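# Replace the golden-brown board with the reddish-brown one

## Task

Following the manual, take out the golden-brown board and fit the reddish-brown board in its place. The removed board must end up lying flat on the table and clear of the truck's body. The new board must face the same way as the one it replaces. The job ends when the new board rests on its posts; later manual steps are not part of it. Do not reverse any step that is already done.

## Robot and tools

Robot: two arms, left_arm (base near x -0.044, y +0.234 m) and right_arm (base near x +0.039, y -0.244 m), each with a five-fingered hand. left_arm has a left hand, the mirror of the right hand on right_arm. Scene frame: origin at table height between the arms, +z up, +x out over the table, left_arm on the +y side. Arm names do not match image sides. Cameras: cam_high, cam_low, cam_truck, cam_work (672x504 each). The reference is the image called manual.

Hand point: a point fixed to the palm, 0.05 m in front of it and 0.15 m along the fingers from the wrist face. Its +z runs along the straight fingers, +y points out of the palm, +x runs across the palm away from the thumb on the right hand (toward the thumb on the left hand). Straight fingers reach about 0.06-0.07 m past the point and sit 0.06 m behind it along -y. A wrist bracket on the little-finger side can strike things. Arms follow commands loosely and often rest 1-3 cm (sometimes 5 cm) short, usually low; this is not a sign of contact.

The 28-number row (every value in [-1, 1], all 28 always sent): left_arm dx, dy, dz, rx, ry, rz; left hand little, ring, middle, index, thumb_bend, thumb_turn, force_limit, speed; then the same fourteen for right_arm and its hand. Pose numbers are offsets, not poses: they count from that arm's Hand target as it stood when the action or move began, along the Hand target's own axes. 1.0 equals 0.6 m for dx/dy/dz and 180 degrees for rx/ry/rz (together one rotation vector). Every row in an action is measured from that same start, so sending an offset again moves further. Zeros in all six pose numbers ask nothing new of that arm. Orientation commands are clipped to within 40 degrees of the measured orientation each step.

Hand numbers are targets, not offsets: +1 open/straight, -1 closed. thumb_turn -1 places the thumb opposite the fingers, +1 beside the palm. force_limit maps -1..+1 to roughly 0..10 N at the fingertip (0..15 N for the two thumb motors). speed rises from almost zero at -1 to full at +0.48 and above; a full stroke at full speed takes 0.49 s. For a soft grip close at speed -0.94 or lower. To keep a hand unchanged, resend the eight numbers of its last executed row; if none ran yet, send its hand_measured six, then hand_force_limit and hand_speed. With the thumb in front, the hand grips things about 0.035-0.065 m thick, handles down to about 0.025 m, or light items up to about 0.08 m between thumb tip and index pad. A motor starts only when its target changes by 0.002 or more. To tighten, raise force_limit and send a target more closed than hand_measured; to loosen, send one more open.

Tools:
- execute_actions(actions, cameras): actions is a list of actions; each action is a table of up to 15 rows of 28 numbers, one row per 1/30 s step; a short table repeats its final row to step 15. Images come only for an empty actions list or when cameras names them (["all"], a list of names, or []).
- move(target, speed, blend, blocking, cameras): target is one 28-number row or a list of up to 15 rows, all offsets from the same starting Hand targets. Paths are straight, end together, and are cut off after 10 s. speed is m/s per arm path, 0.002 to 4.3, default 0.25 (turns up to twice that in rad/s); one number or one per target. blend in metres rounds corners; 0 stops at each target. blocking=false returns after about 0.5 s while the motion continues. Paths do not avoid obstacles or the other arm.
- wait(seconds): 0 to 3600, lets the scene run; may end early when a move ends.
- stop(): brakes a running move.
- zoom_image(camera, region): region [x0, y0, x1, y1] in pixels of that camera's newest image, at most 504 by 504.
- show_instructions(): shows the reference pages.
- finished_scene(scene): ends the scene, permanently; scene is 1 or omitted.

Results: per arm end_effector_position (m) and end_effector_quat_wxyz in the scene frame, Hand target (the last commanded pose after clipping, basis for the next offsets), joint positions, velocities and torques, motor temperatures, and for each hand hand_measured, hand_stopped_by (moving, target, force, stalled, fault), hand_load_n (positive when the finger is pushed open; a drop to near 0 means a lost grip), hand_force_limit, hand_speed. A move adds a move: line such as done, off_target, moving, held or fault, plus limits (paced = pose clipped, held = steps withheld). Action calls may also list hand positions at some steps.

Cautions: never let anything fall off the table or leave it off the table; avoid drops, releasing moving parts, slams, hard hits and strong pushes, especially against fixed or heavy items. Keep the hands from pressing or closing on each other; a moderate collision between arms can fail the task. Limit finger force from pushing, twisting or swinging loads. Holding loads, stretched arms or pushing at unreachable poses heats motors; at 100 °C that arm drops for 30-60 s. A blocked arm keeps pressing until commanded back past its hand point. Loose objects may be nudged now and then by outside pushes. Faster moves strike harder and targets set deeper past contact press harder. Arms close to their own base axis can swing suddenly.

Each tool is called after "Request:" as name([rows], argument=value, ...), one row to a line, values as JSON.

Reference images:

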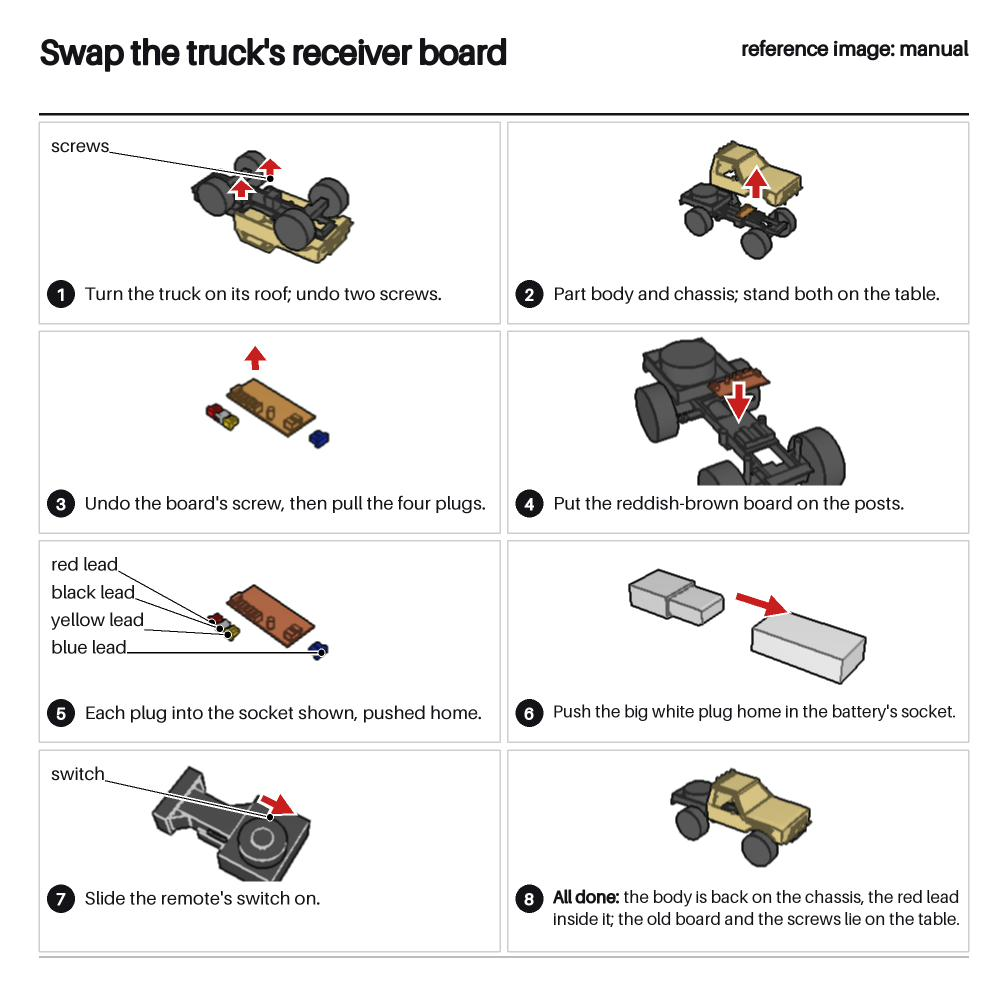

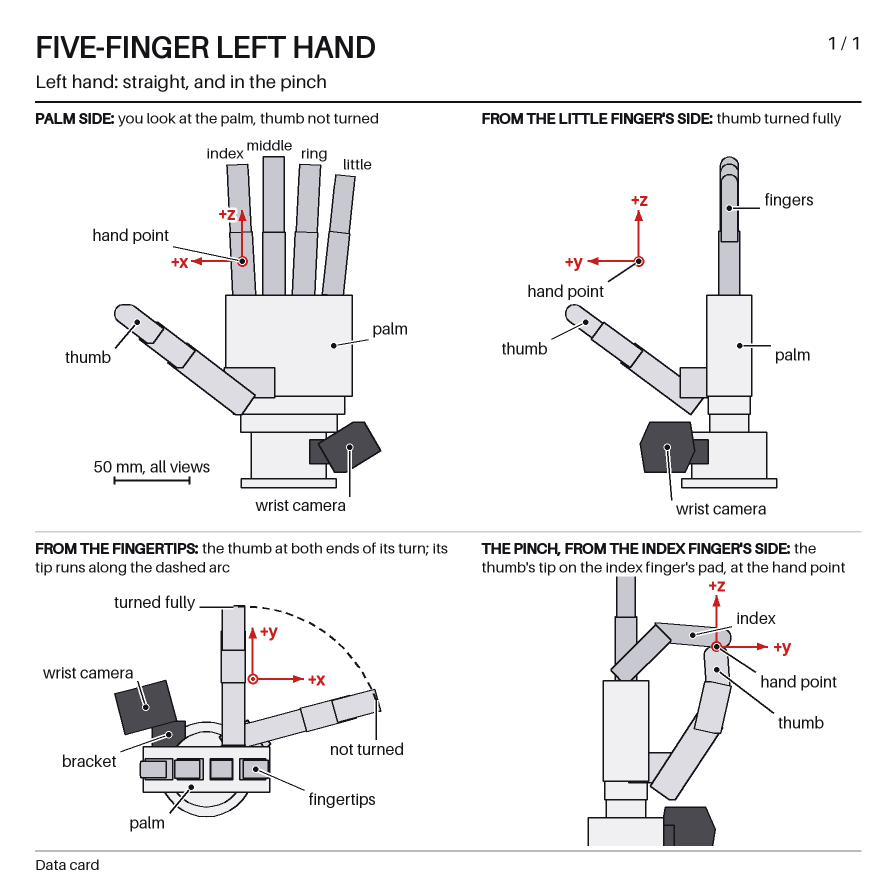

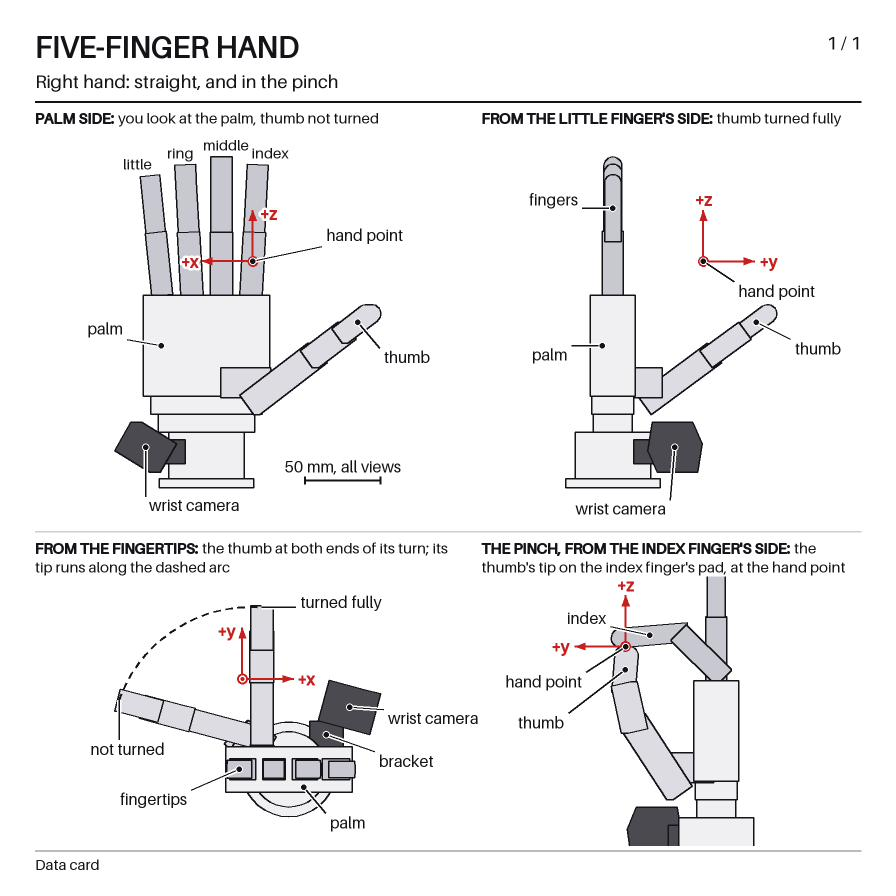

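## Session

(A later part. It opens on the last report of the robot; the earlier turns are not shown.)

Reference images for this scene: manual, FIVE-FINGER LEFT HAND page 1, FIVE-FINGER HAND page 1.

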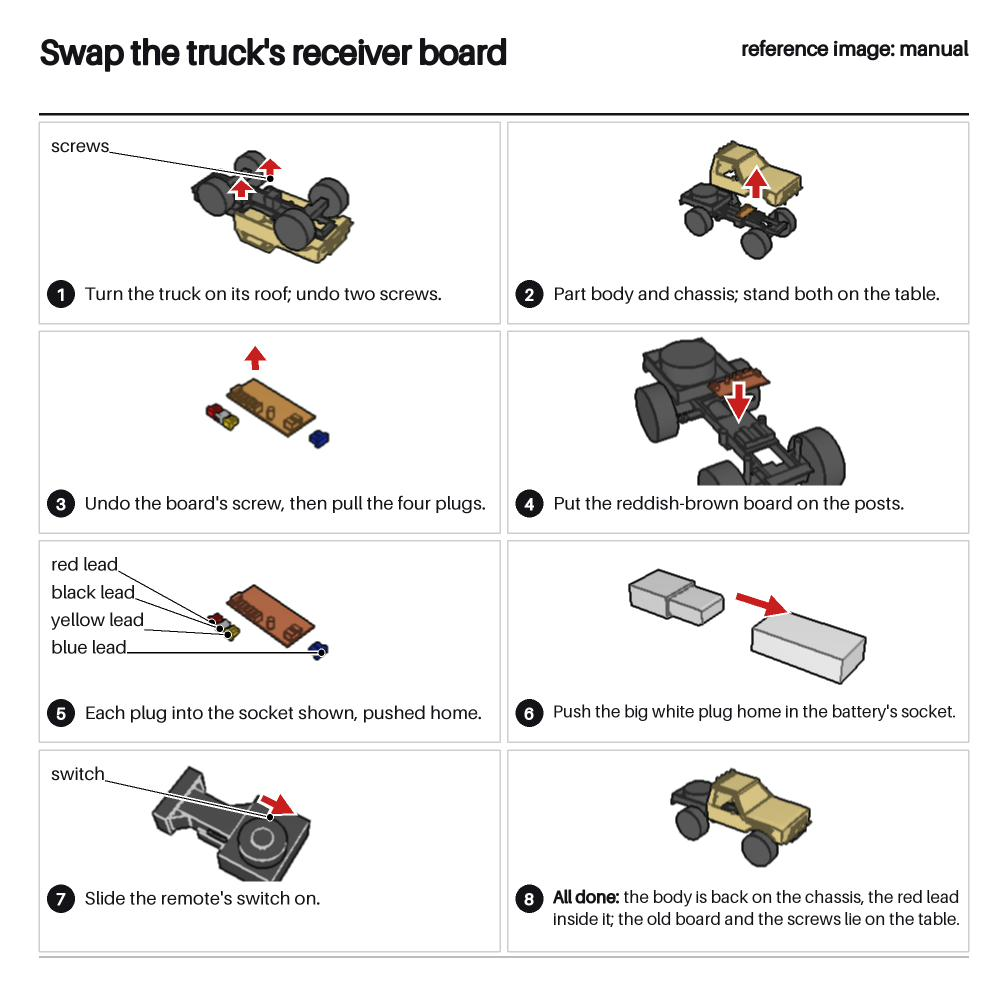

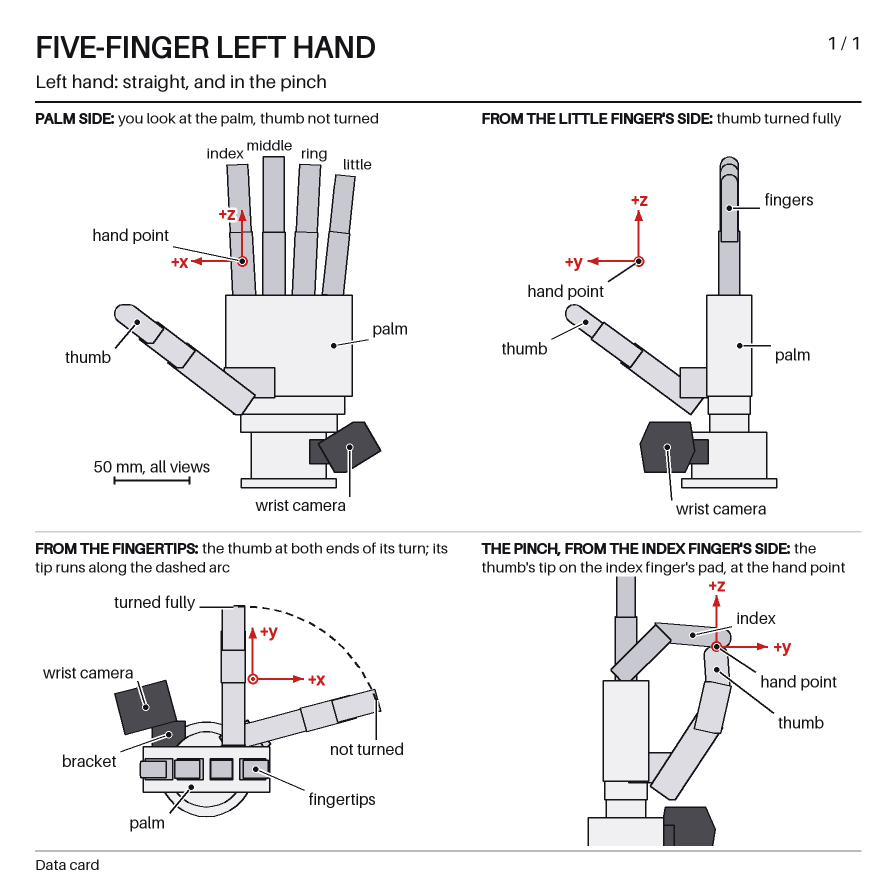

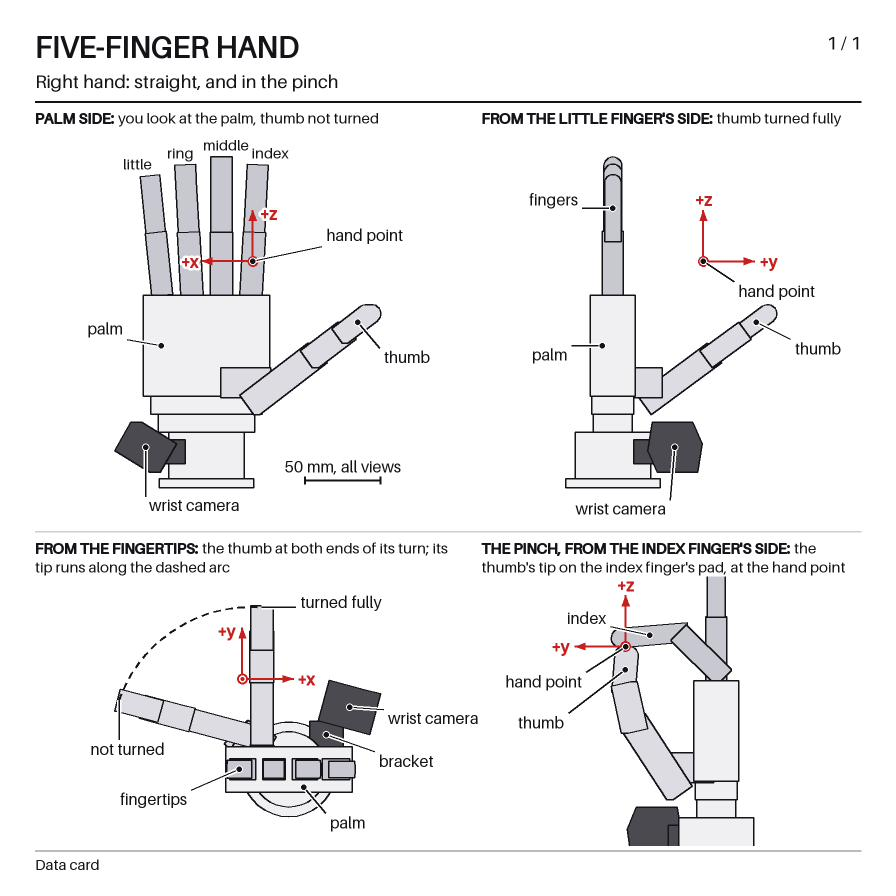

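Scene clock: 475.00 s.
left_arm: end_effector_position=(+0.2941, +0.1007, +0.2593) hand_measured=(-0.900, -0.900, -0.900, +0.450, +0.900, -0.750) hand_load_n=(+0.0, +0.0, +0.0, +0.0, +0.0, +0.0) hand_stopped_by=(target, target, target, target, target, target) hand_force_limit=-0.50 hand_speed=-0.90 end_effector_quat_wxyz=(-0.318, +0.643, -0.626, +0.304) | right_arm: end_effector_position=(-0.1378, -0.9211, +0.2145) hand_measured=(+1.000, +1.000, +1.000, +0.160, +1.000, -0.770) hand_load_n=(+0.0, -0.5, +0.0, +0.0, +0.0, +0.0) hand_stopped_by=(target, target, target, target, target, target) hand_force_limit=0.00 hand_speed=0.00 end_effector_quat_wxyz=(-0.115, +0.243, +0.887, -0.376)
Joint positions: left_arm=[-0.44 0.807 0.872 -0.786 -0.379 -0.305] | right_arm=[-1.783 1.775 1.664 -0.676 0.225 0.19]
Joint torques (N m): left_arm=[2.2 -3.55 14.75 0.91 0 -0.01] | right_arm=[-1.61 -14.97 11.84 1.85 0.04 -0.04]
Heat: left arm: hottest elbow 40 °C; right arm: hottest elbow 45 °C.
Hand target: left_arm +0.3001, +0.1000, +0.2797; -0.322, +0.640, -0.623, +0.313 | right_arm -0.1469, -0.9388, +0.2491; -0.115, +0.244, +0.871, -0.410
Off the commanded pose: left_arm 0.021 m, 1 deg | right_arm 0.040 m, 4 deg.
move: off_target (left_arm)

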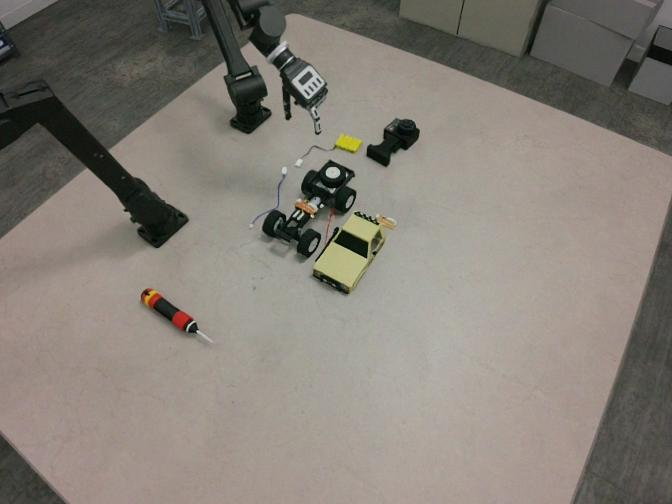

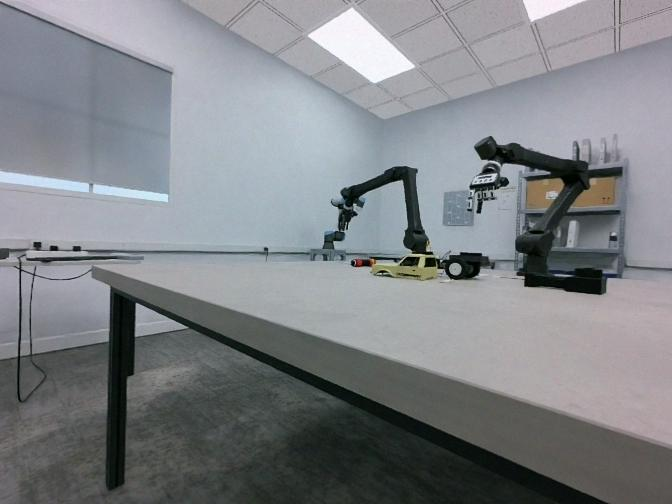

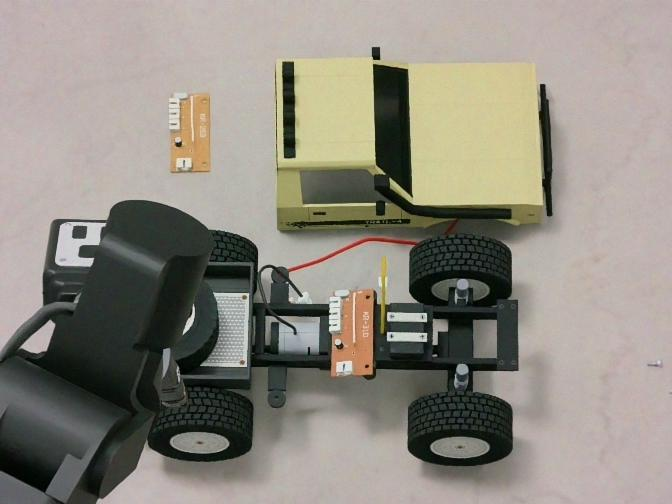

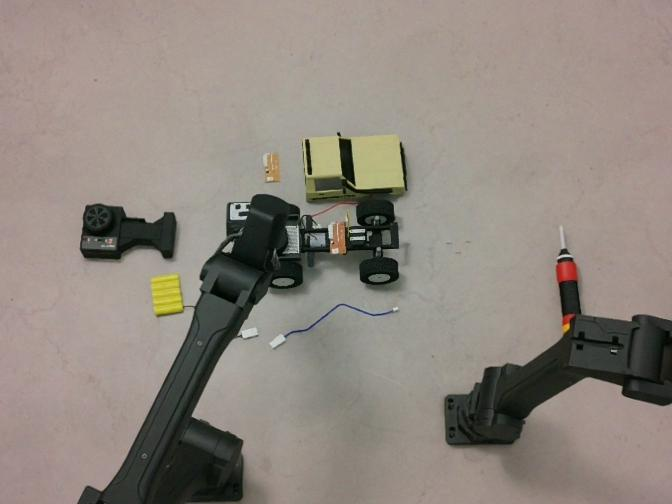

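Request:
move(target=[0.19202, 0.09029, 0.04481, -0.2139, 0, 0, -0.9, -0.9, -0.9, 1.0, 0.90, -0.75, -0.50, -0.5, 0, 0, 0, 0, 0, 0, 1, 1, 1, 0.16, 1, -0.77, 0, 0], speed=0.15, cameras=["all"])

Request:
zoom_image(camera="cam_truck", region=[250, 230, 450, 430])

Scene clock: 489.43 s.
left_arm: end_effector_position=(+0.2843, -0.0054, +0.2064) hand_measured=(-0.900, -0.900, -0.900, +1.000, +0.900, -0.750) hand_load_n=(+0.0, +0.0, +0.0, +0.0, +0.0, +0.0) hand_stopped_by=(target, target, target, target, target, target) hand_force_limit=-0.50 hand_speed=-0.50 end_effector_quat_wxyz=(-0.093, +0.710, -0.693, +0.079) | right_arm: end_effector_position=(-0.1378, -0.9211, +0.2145) hand_measured=(+1.000, +1.000, +1.000, +0.160, +1.000, -0.770) hand_load_n=(+0.0, +0.0, +0.0, -0.5, +0.0, +0.5) hand_stopped_by=(target, target, target, target, target, target) hand_force_limit=0.00 hand_speed=0.00 end_effector_quat_wxyz=(-0.115, +0.243, +0.887, -0.376)
Joint positions: left_arm=[-0.547 1.35 1.267 -1.293 -0.148 -0.568] | right_arm=[-1.783 1.775 1.664 -0.676 0.225 0.19]
Joint torques (N m): left_arm=[1.32 -10.29 13.71 0.03 0.09 -0.17] | right_arm=[-0.09 -15.09 11.95 1.63 0.04 -0.07]
Heat: left arm: hottest elbow 43 °C; right arm: hottest elbow 45 °C.
Hand target: left_arm +0.2924, -0.0154, +0.2201; -0.093, +0.711, -0.691, +0.090 | right_arm -0.1469, -0.9388, +0.2491; -0.115, +0.244, +0.871, -0.410
Off the commanded pose: left_arm 0.019 m, 1 deg | right_arm 0.040 m, 4 deg.
move: off_target (left_arm)

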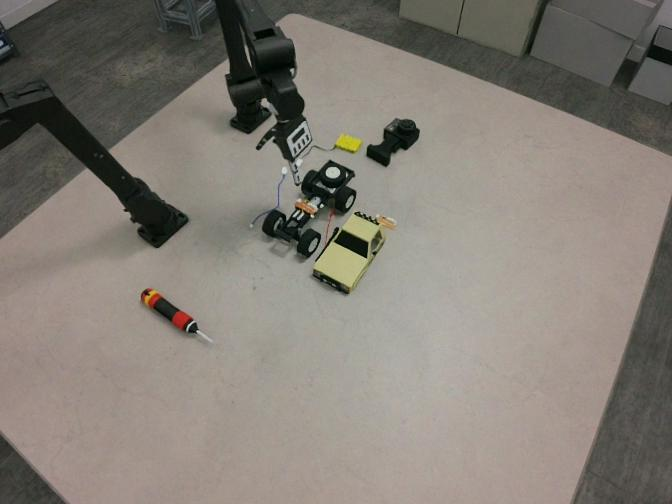

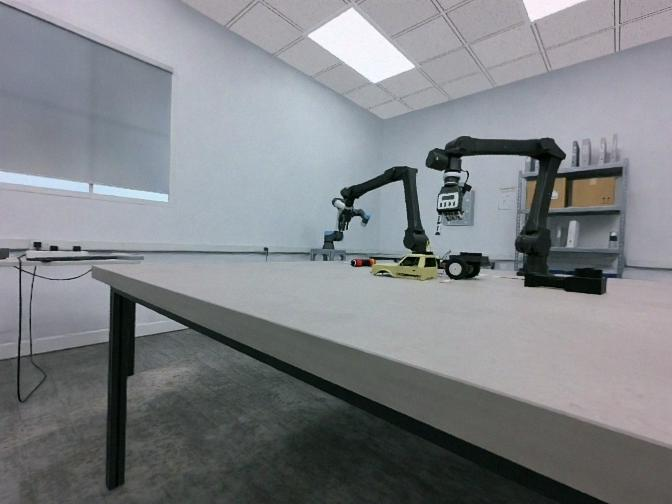

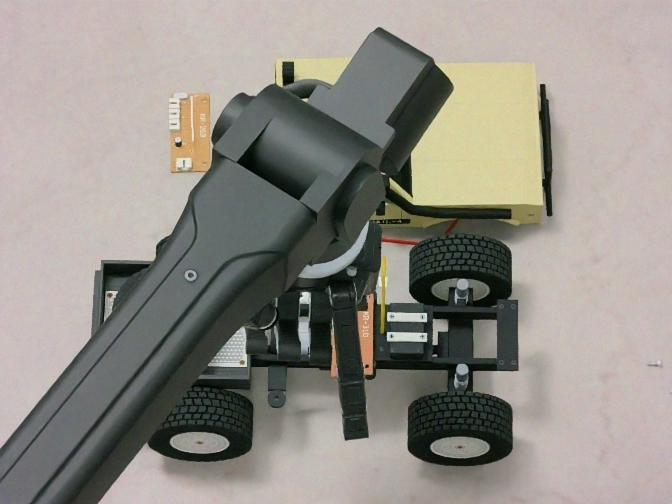

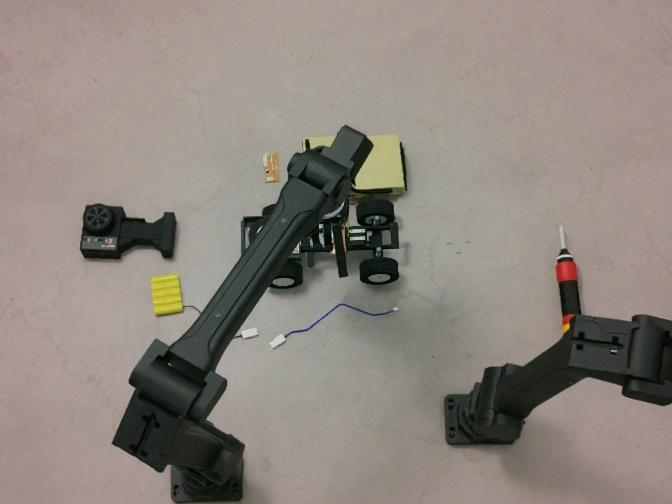

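Scaled by 2.520 from the camera's image (finer frame: 960x720).

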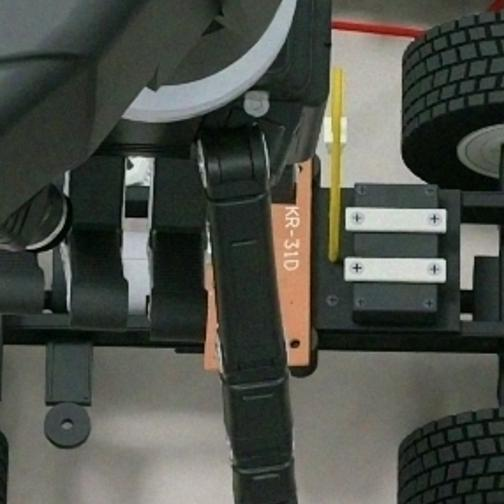

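Request:
zoom_image(camera="cam_high", region=[260, 110, 350, 230])

Scaled by 4.200 from the camera's image (finer frame: 960x720).

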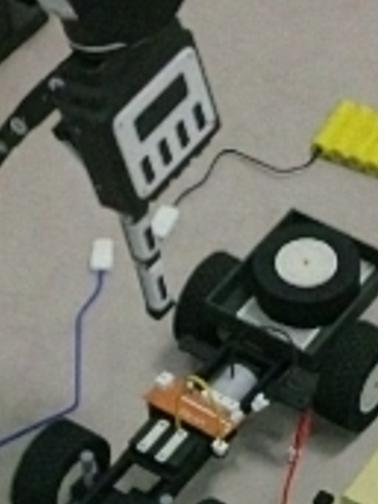

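Request:
move(target=[0.02583, 0.03191, 0.08872, 0, 0, 0, -0.9, -0.9, -0.9, 1.0, 0.90, -0.75, -0.50, -0.5, 0, 0, 0, 0, 0, 0, 1, 1, 1, 0.16, 1, -0.77, 0, 0], speed=0.06, cameras=["cam_truck", "cam_high", "cam_low"])

Request:
zoom_image(camera="cam_high", region=[270, 150, 350, 230])

Request:
zoom_image(camera="cam_truck", region=[300, 240, 440, 400])

Scene clock: 492.50 s.
left_arm: end_effector_position=(+0.2882, -0.0279, +0.1740) hand_measured=(-0.900, -0.900, -0.900, +1.000, +0.900, -0.750) hand_load_n=(+0.0, +0.0, +0.0, +0.0, +0.0, +0.0) hand_stopped_by=(target, target, target, target, target, target) hand_force_limit=-0.50 hand_speed=-0.50 end_effector_quat_wxyz=(-0.093, +0.710, -0.692, +0.096) | right_arm: end_effector_position=(-0.1378, -0.9211, +0.2145) hand_measured=(+1.000, +1.000, +1.000, +0.160, +1.000, -0.770) hand_load_n=(+0.0, +0.0, +0.0, +0.0, +0.0, +0.0) hand_stopped_by=(target, target, target, target, target, target) hand_force_limit=0.00 hand_speed=0.00 end_effector_quat_wxyz=(-0.115, +0.243, +0.887, -0.376)
Joint positions: left_arm=[-0.584 1.379 1.208 -1.176 -0.148 -0.605] | right_arm=[-1.783 1.775 1.664 -0.676 0.225 0.19]
Joint torques (N m): left_arm=[1.26 -10.4 8.94 1.13 -0.22 -0.19] | right_arm=[-1.08 -15.03 11.86 1.87 -0.03 -0.09]
Heat: left arm: hottest elbow 43 °C; right arm: hottest elbow 45 °C.
Hand target: left_arm +0.2881, -0.0310, +0.1638; -0.093, +0.711, -0.691, +0.090 | right_arm -0.1469, -0.9388, +0.2491; -0.115, +0.244, +0.871, -0.410
Off the commanded pose: left_arm 0.011 m, 1 deg | right_arm 0.040 m, 4 deg.
move: off_target (left_arm)
Images, in order (width x height): cam_high 672x504, cam_low 672x504, cam_truck 672x504.

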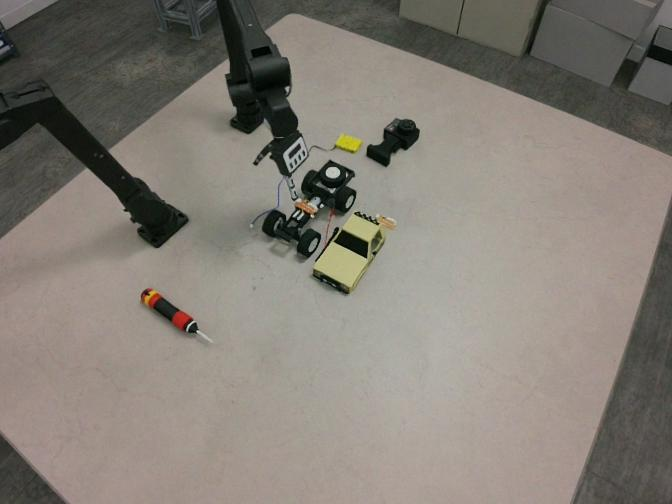

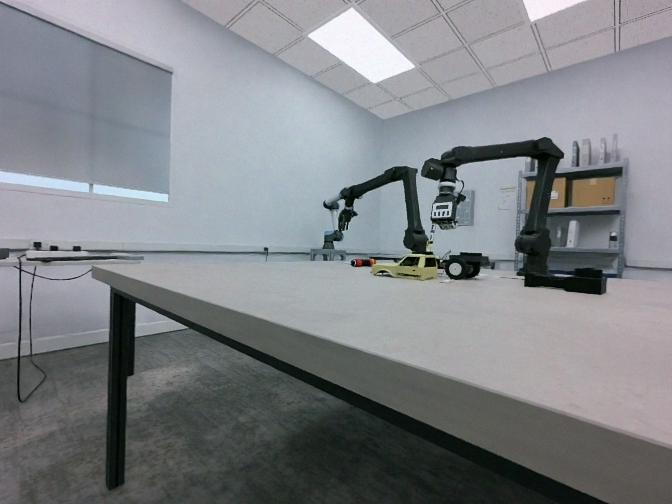

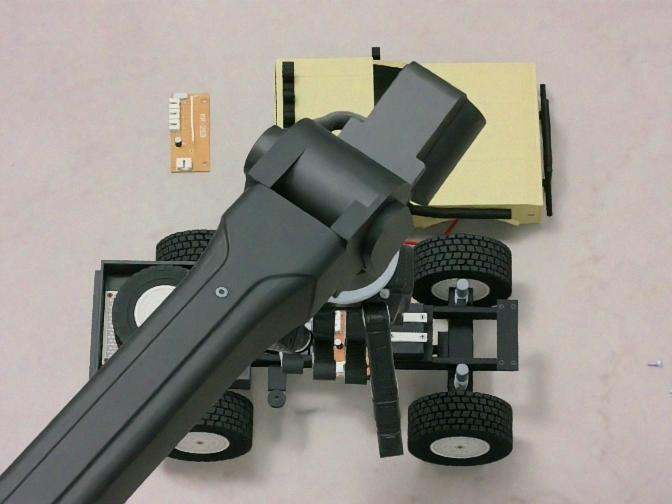

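Scaled by 6.300 from the camera's image (finer frame: 960x720).

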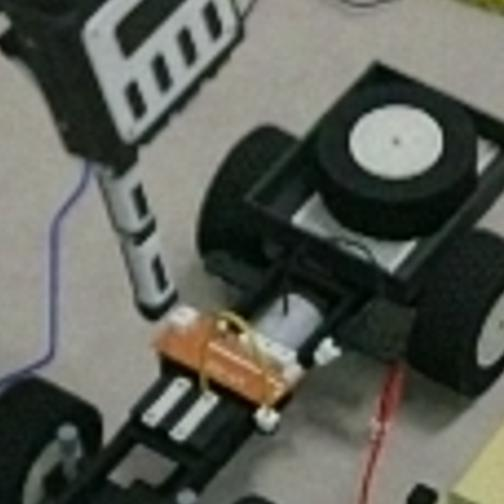

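Scaled by 3.150 from the camera's image (finer frame: 960x720).

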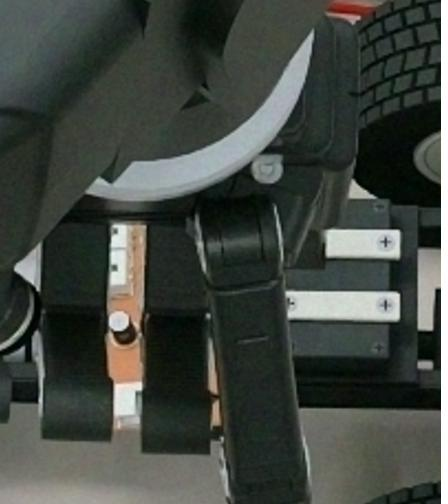

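Request:
move(target=[-0.01203, 0.01769, 0.01599, 0, 0, 0, -0.9, -0.9, -0.9, 1.0, 0.90, -0.75, -0.50, -0.5, 0, 0, 0, 0, 0, 0, 1, 1, 1, 0.16, 1, -0.77, 0, 0], speed=0.06, cameras=["cam_high"])

Request:
zoom_image(camera="cam_high", region=[280, 170, 330, 220])

Scene clock: 493.93 s.
left_arm: end_effector_position=(+0.2799, -0.0224, +0.1532) hand_measured=(-0.900, -0.900, -0.900, +1.000, +0.900, -0.750) hand_load_n=(+0.0, +0.0, +0.0, +0.0, +0.0, +0.0) hand_stopped_by=(target, target, target, target, target, target) hand_force_limit=-0.50 hand_speed=-0.50 end_effector_quat_wxyz=(-0.091, +0.710, -0.693, +0.085) | right_arm: end_effector_position=(-0.1378, -0.9211, +0.2145) hand_measured=(+1.000, +1.000, +1.000, +0.160, +1.000, -0.770) hand_load_n=(+0.0, -0.5, +0.0, +0.0, +0.0, +0.0) hand_stopped_by=(target, target, target, target, target, target) hand_force_limit=0.00 hand_speed=0.00 end_effector_quat_wxyz=(-0.115, +0.243, +0.887, -0.376)
Joint positions: left_arm=[-0.584 1.379 1.153 -1.143 -0.148 -0.605] | right_arm=[-1.783 1.775 1.664 -0.676 0.225 0.19]
Joint torques (N m): left_arm=[1.44 -11.75 8.96 1.13 -0.19 -0.14] | right_arm=[-1.61 -14.97 11.81 1.87 -0.03 -0.09]
Heat: left arm: hottest elbow 42 °C; right arm: hottest elbow 45 °C.
Hand target: left_arm +0.2801, -0.0240, +0.1518; -0.093, +0.711, -0.691, +0.090 | right_arm -0.1469, -0.9388, +0.2491; -0.115, +0.244, +0.871, -0.410
Off the commanded pose: left_arm 0.002 m, 1 deg | right_arm 0.040 m, 4 deg.
move: done

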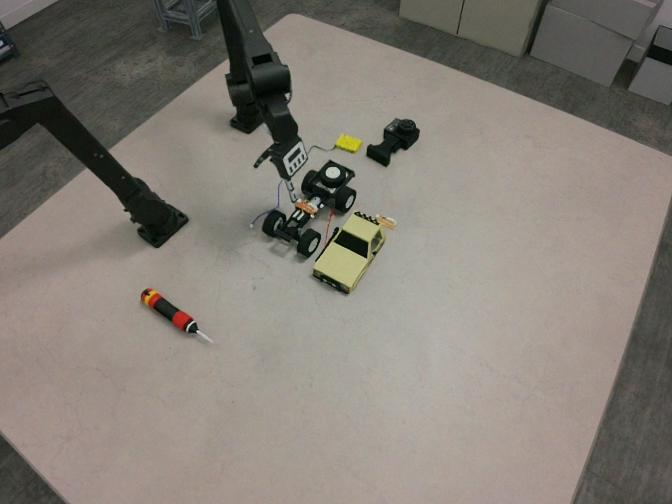

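Scaled by 10.080 from the camera's image (finer frame: 960x720).

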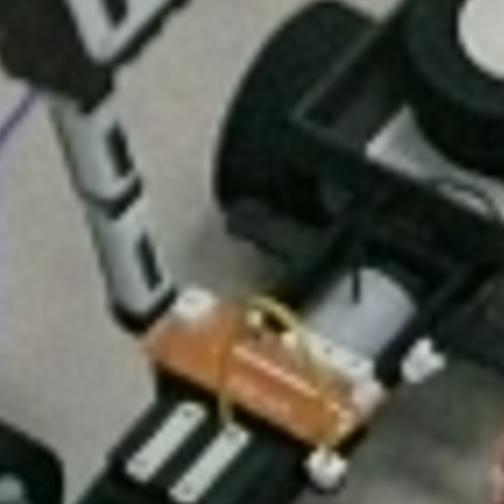

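Request:
zoom_image(camera="cam_high", region=[284, 186, 324, 216])

Request:
execute_actions(actions=[], cameras=["cam_truck", "cam_low", "cam_work"])

Request:
zoom_image(camera="cam_low", region=[410, 200, 490, 285])

Request:
zoom_image(camera="cam_truck", region=[300, 240, 440, 400])

Scaled by 12.600 from the camera's image (finer frame: 960x720).

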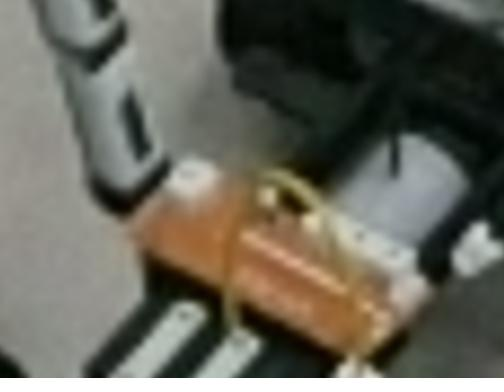

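Scene clock: 497.37 s.
left_arm: end_effector_position=(+0.2799, -0.0224, +0.1532) hand_measured=(-0.900, -0.900, -0.900, +1.000, +0.900, -0.750) hand_load_n=(+0.0, +0.0, +0.0, +0.0, +0.0, +0.0) hand_stopped_by=(target, target, target, target, target, target) hand_force_limit=-0.50 hand_speed=-0.50 end_effector_quat_wxyz=(-0.091, +0.710, -0.693, +0.085) | right_arm: end_effector_position=(-0.1378, -0.9211, +0.2145) hand_measured=(+1.000, +1.000, +1.000, +0.160, +1.000, -0.770) hand_load_n=(+0.0, +0.0, +0.0, +0.0, +0.0, +0.0) hand_stopped_by=(target, target, target, target, target, target) hand_force_limit=0.00 hand_speed=0.00 end_effector_quat_wxyz=(-0.115, +0.243, +0.887, -0.376)
Joint positions: left_arm=[-0.584 1.379 1.153 -1.143 -0.148 -0.605] | right_arm=[-1.783 1.775 1.664 -0.676 0.225 0.19]
Joint velocities: within noise
Joint torques (N m): left_arm=[1.32 -11.81 8.94 1.13 -0.19 -0.15] | right_arm=[-0.91 -14.56 11.93 1.74 0.06 -0.1]
Motor temperatures (°C): left_arm=[28 33 42 28 33 33] | right_arm=[31 35 45 32 29 28]
Heat: left arm: hottest elbow 42 °C; right arm: hottest elbow 45 °C.
Hand target: left_arm +0.2801, -0.0240, +0.1518; -0.093, +0.711, -0.691, +0.090 | right_arm -0.1469, -0.9388, +0.2491; -0.115, +0.244, +0.871, -0.410
Off the commanded pose: left_arm 0.002 m, 1 deg | right_arm 0.040 m, 4 deg.
Images, in order (width x height): cam_low 672x504, cam_truck 672x504, cam_work 672x504.

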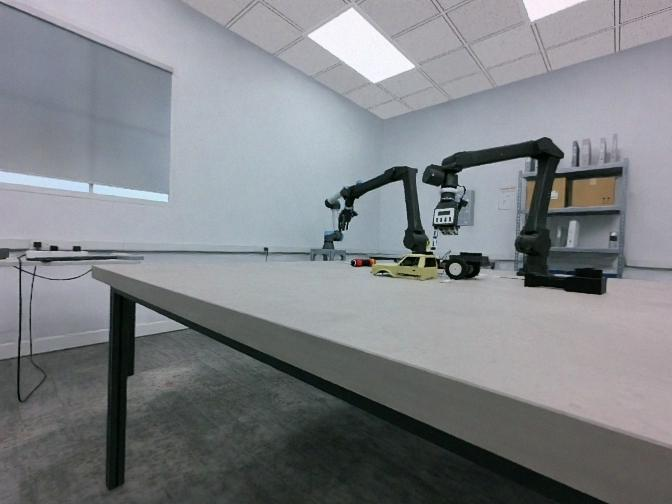

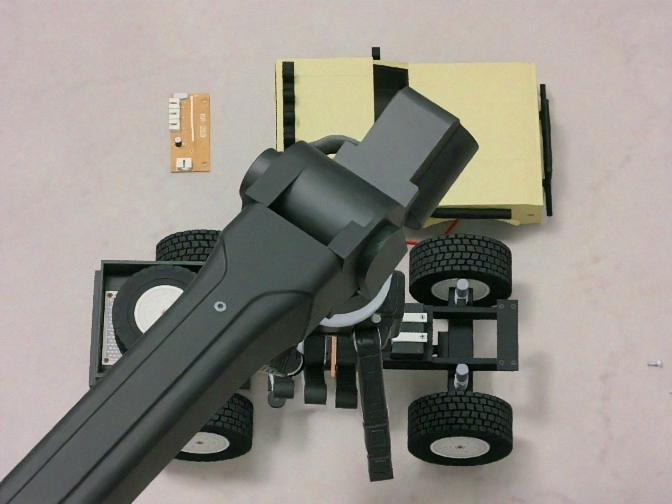

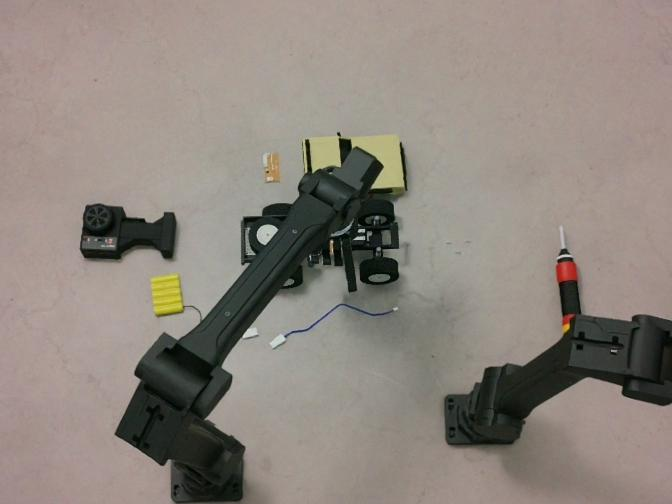

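Scaled by 5.929 from the camera's image (finer frame: 960x720).

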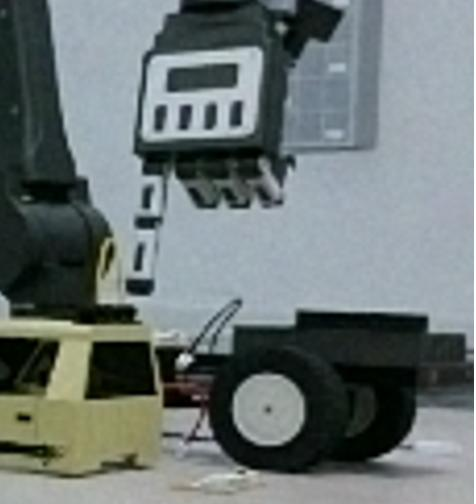

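Scaled by 3.150 from the camera's image (finer frame: 960x720).

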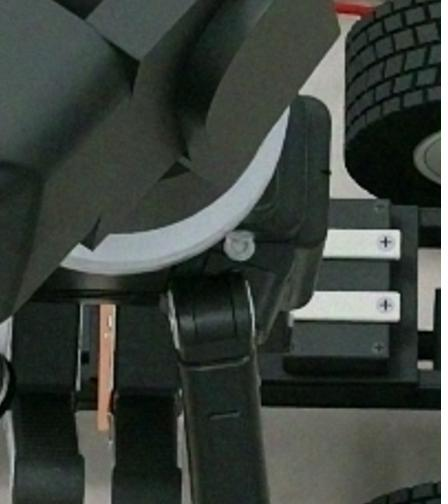

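Request:
move(target=[-0.02448, -0.02322, 0.00618, 0, 0, 0, -0.9, -0.9, -0.9, 1.0, 0.90, -0.75, -0.50, -0.5, 0, 0, 0, 0, 0, 0, 1, 1, 1, 0.16, 1, -0.77, 0, 0], speed=0.06, cameras=["cam_high"])

Request:
zoom_image(camera="cam_high", region=[284, 186, 324, 216])

Scene clock: 500.47 s.
left_arm: end_effector_position=(+0.2911, -0.0077, +0.1532) hand_measured=(-0.900, -0.900, -0.900, +1.000, +0.900, -0.750) hand_load_n=(+0.0, +0.0, +0.0, +0.0, +0.0, +0.0) hand_stopped_by=(target, target, target, target, target, target) hand_force_limit=-0.50 hand_speed=-0.50 end_effector_quat_wxyz=(-0.094, +0.713, -0.689, +0.086) | right_arm: end_effector_position=(-0.1378, -0.9211, +0.2145) hand_measured=(+1.000, +1.000, +1.000, +0.160, +1.000, -0.770) hand_load_n=(+0.0, +0.0, +0.0, +0.0, +0.0, +0.0) hand_stopped_by=(target, target, target, target, target, target) hand_force_limit=0.00 hand_speed=0.00 end_effector_quat_wxyz=(-0.115, +0.243, +0.887, -0.376)
Joint positions: left_arm=[-0.541 1.379 1.153 -1.136 -0.146 -0.571] | right_arm=[-1.783 1.775 1.664 -0.676 0.225 0.19]
Joint torques (N m): left_arm=[1.85 -11.22 9.61 1.13 0.11 -0.01] | right_arm=[-1.96 -14.92 11.92 1.81 0.03 -0.02]
Heat: left arm: hottest elbow 42 °C; right arm: hottest elbow 45 °C.
Hand target: left_arm +0.2942, -0.0089, +0.1518; -0.093, +0.711, -0.691, +0.090 | right_arm -0.1469, -0.9388, +0.2491; -0.115, +0.244, +0.871, -0.410
Off the commanded pose: left_arm 0.004 m, 1 deg | right_arm 0.040 m, 4 deg.
move: done

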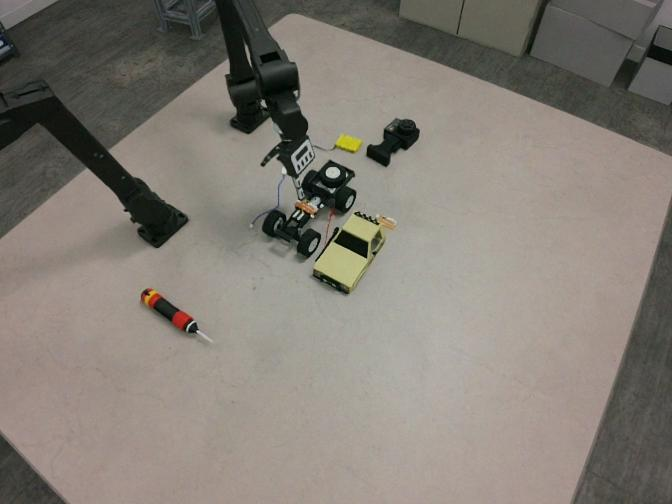

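Scaled by 12.600 from the camera's image (finer frame: 960x720).

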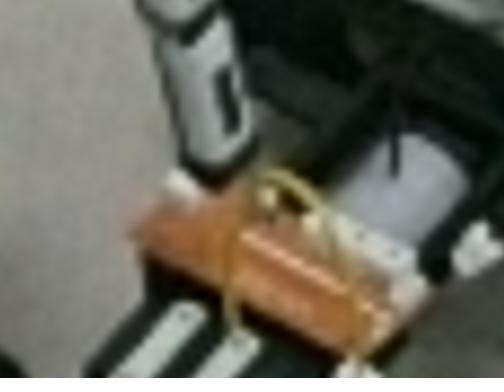

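Request:
move(target=[0.01652, 0.0051, 0.01932, 0, 0, 0, -0.9, -0.9, -0.9, 1.0, 0.90, -0.75, -0.50, -0.5, 0, 0, 0, 0, 0, 0, 1, 1, 1, 0.16, 1, -0.77, 0, 0], speed=0.04, cameras=["cam_high", "cam_truck"])

Request:
zoom_image(camera="cam_high", region=[284, 186, 324, 216])

Scene clock: 502.33 s.
left_arm: end_effector_position=(+0.2955, -0.0156, +0.1508) hand_measured=(-0.900, -0.900, -0.900, +1.000, +0.900, -0.750) hand_load_n=(+0.0, +0.0, +0.0, +0.0, +0.0, +0.5) hand_stopped_by=(target, target, target, target, target, target) hand_force_limit=-0.50 hand_speed=-0.50 end_effector_quat_wxyz=(-0.095, +0.710, -0.691, +0.096) | right_arm: end_effector_position=(-0.1378, -0.9211, +0.2145) hand_measured=(+1.000, +1.000, +1.000, +0.160, +1.000, -0.770) hand_load_n=(+0.0, +0.0, +0.0, +0.0, +0.0, +0.0) hand_stopped_by=(target, target, target, target, target, target) hand_force_limit=0.00 hand_speed=0.00 end_effector_quat_wxyz=(-0.115, +0.243, +0.887, -0.376)
Joint positions: left_arm=[-0.552 1.387 1.153 -1.107 -0.146 -0.573] | right_arm=[-1.783 1.775 1.664 -0.676 0.225 0.19]
Joint torques (N m): left_arm=[1.32 -10.17 8.79 1.11 -0.05 -0.17] | right_arm=[-1.08 -14.86 12 1.88 0.04 -0.09]
Heat: left arm: hottest elbow 41 °C; right arm: hottest elbow 45 °C.
Hand target: left_arm +0.2945, -0.0188, +0.1398; -0.093, +0.711, -0.691, +0.090 | right_arm -0.1469, -0.9388, +0.2491; -0.115, +0.244, +0.871, -0.410
Off the commanded pose: left_arm 0.012 m, 1 deg | right_arm 0.040 m, 4 deg.
move: off_target (left_arm)

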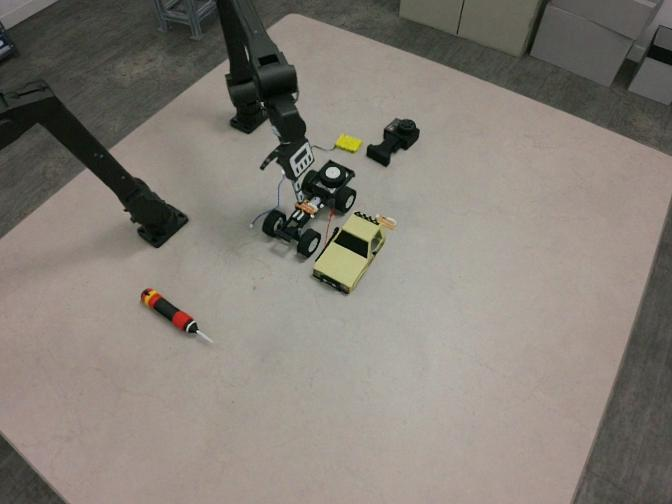

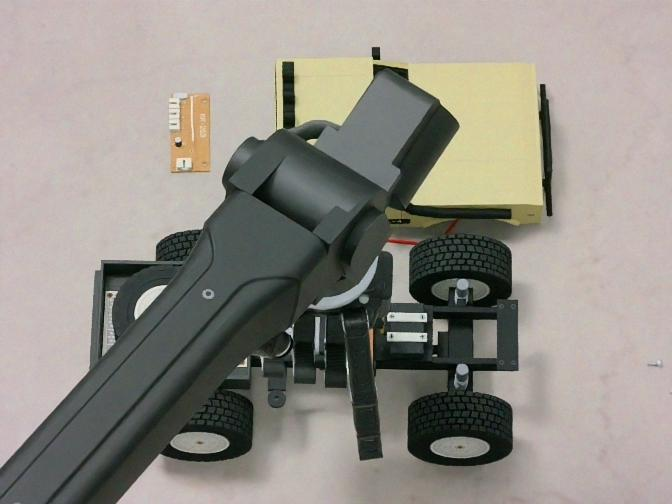

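Scaled by 12.600 from the camera's image (finer frame: 960x720).

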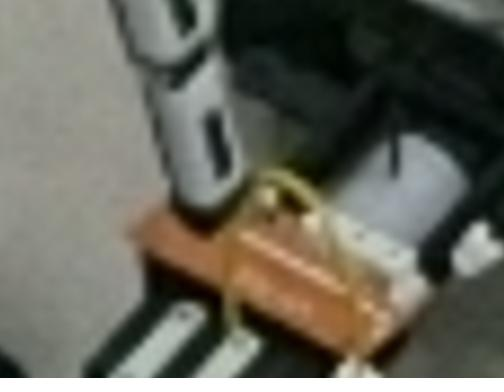

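Request:
move(target=[-0.00569, 0.01089, 0.01435, 0, 0, 0, -0.9, -0.9, -0.9, 1.0, 0.90, -0.75, -0.50, -0.5, 0, 0, 0, 0, 0, 0, 1, 1, 1, 0.16, 1, -0.77, 0, 0], speed=0.03, cameras=["cam_high"])

Request:
zoom_image(camera="cam_high", region=[284, 186, 324, 216])

Scene clock: 503.90 s.
left_arm: end_effector_position=(+0.2914, -0.0130, +0.1382) hand_measured=(-0.900, -0.900, -0.900, +1.000, +0.900, -0.750) hand_load_n=(+0.0, +0.0, +0.0, +0.0, +0.0, +0.0) hand_stopped_by=(target, target, target, target, target, target) hand_force_limit=-0.50 hand_speed=-0.50 end_effector_quat_wxyz=(-0.095, +0.710, -0.691, +0.093) | right_arm: end_effector_position=(-0.1378, -0.9211, +0.2145) hand_measured=(+1.000, +1.000, +1.000, +0.160, +1.000, -0.770) hand_load_n=(+0.0, +0.0, +0.0, +0.0, +0.0, +0.0) hand_stopped_by=(target, target, target, target, target, target) hand_force_limit=0.00 hand_speed=0.00 end_effector_quat_wxyz=(-0.115, +0.243, +0.887, -0.376)
Joint positions: left_arm=[-0.552 1.387 1.12 -1.079 -0.146 -0.573] | right_arm=[-1.783 1.775 1.664 -0.676 0.225 0.19]
Joint torques (N m): left_arm=[1.32 -10.52 8.68 1.14 -0.04 -0.16] | right_arm=[-1.44 -15.21 11.93 1.88 0.02 -0.11]
Heat: left arm: hottest elbow 41 °C; right arm: hottest elbow 45 °C.
Hand target: left_arm +0.2903, -0.0155, +0.1298; -0.093, +0.711, -0.691, +0.090 | right_arm -0.1469, -0.9388, +0.2491; -0.115, +0.244, +0.871, -0.410
Off the commanded pose: left_arm 0.009 m, 0 deg | right_arm 0.040 m, 4 deg.
move: done

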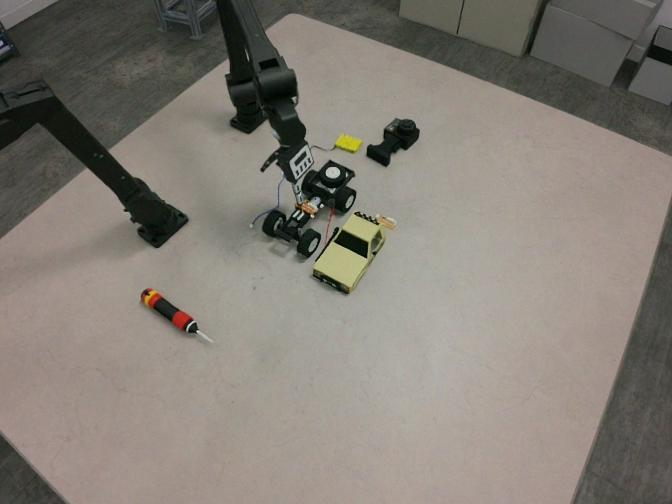

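Scaled by 12.600 from the camera's image (finer frame: 960x720).

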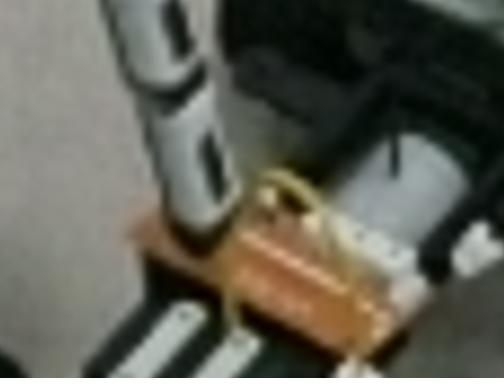

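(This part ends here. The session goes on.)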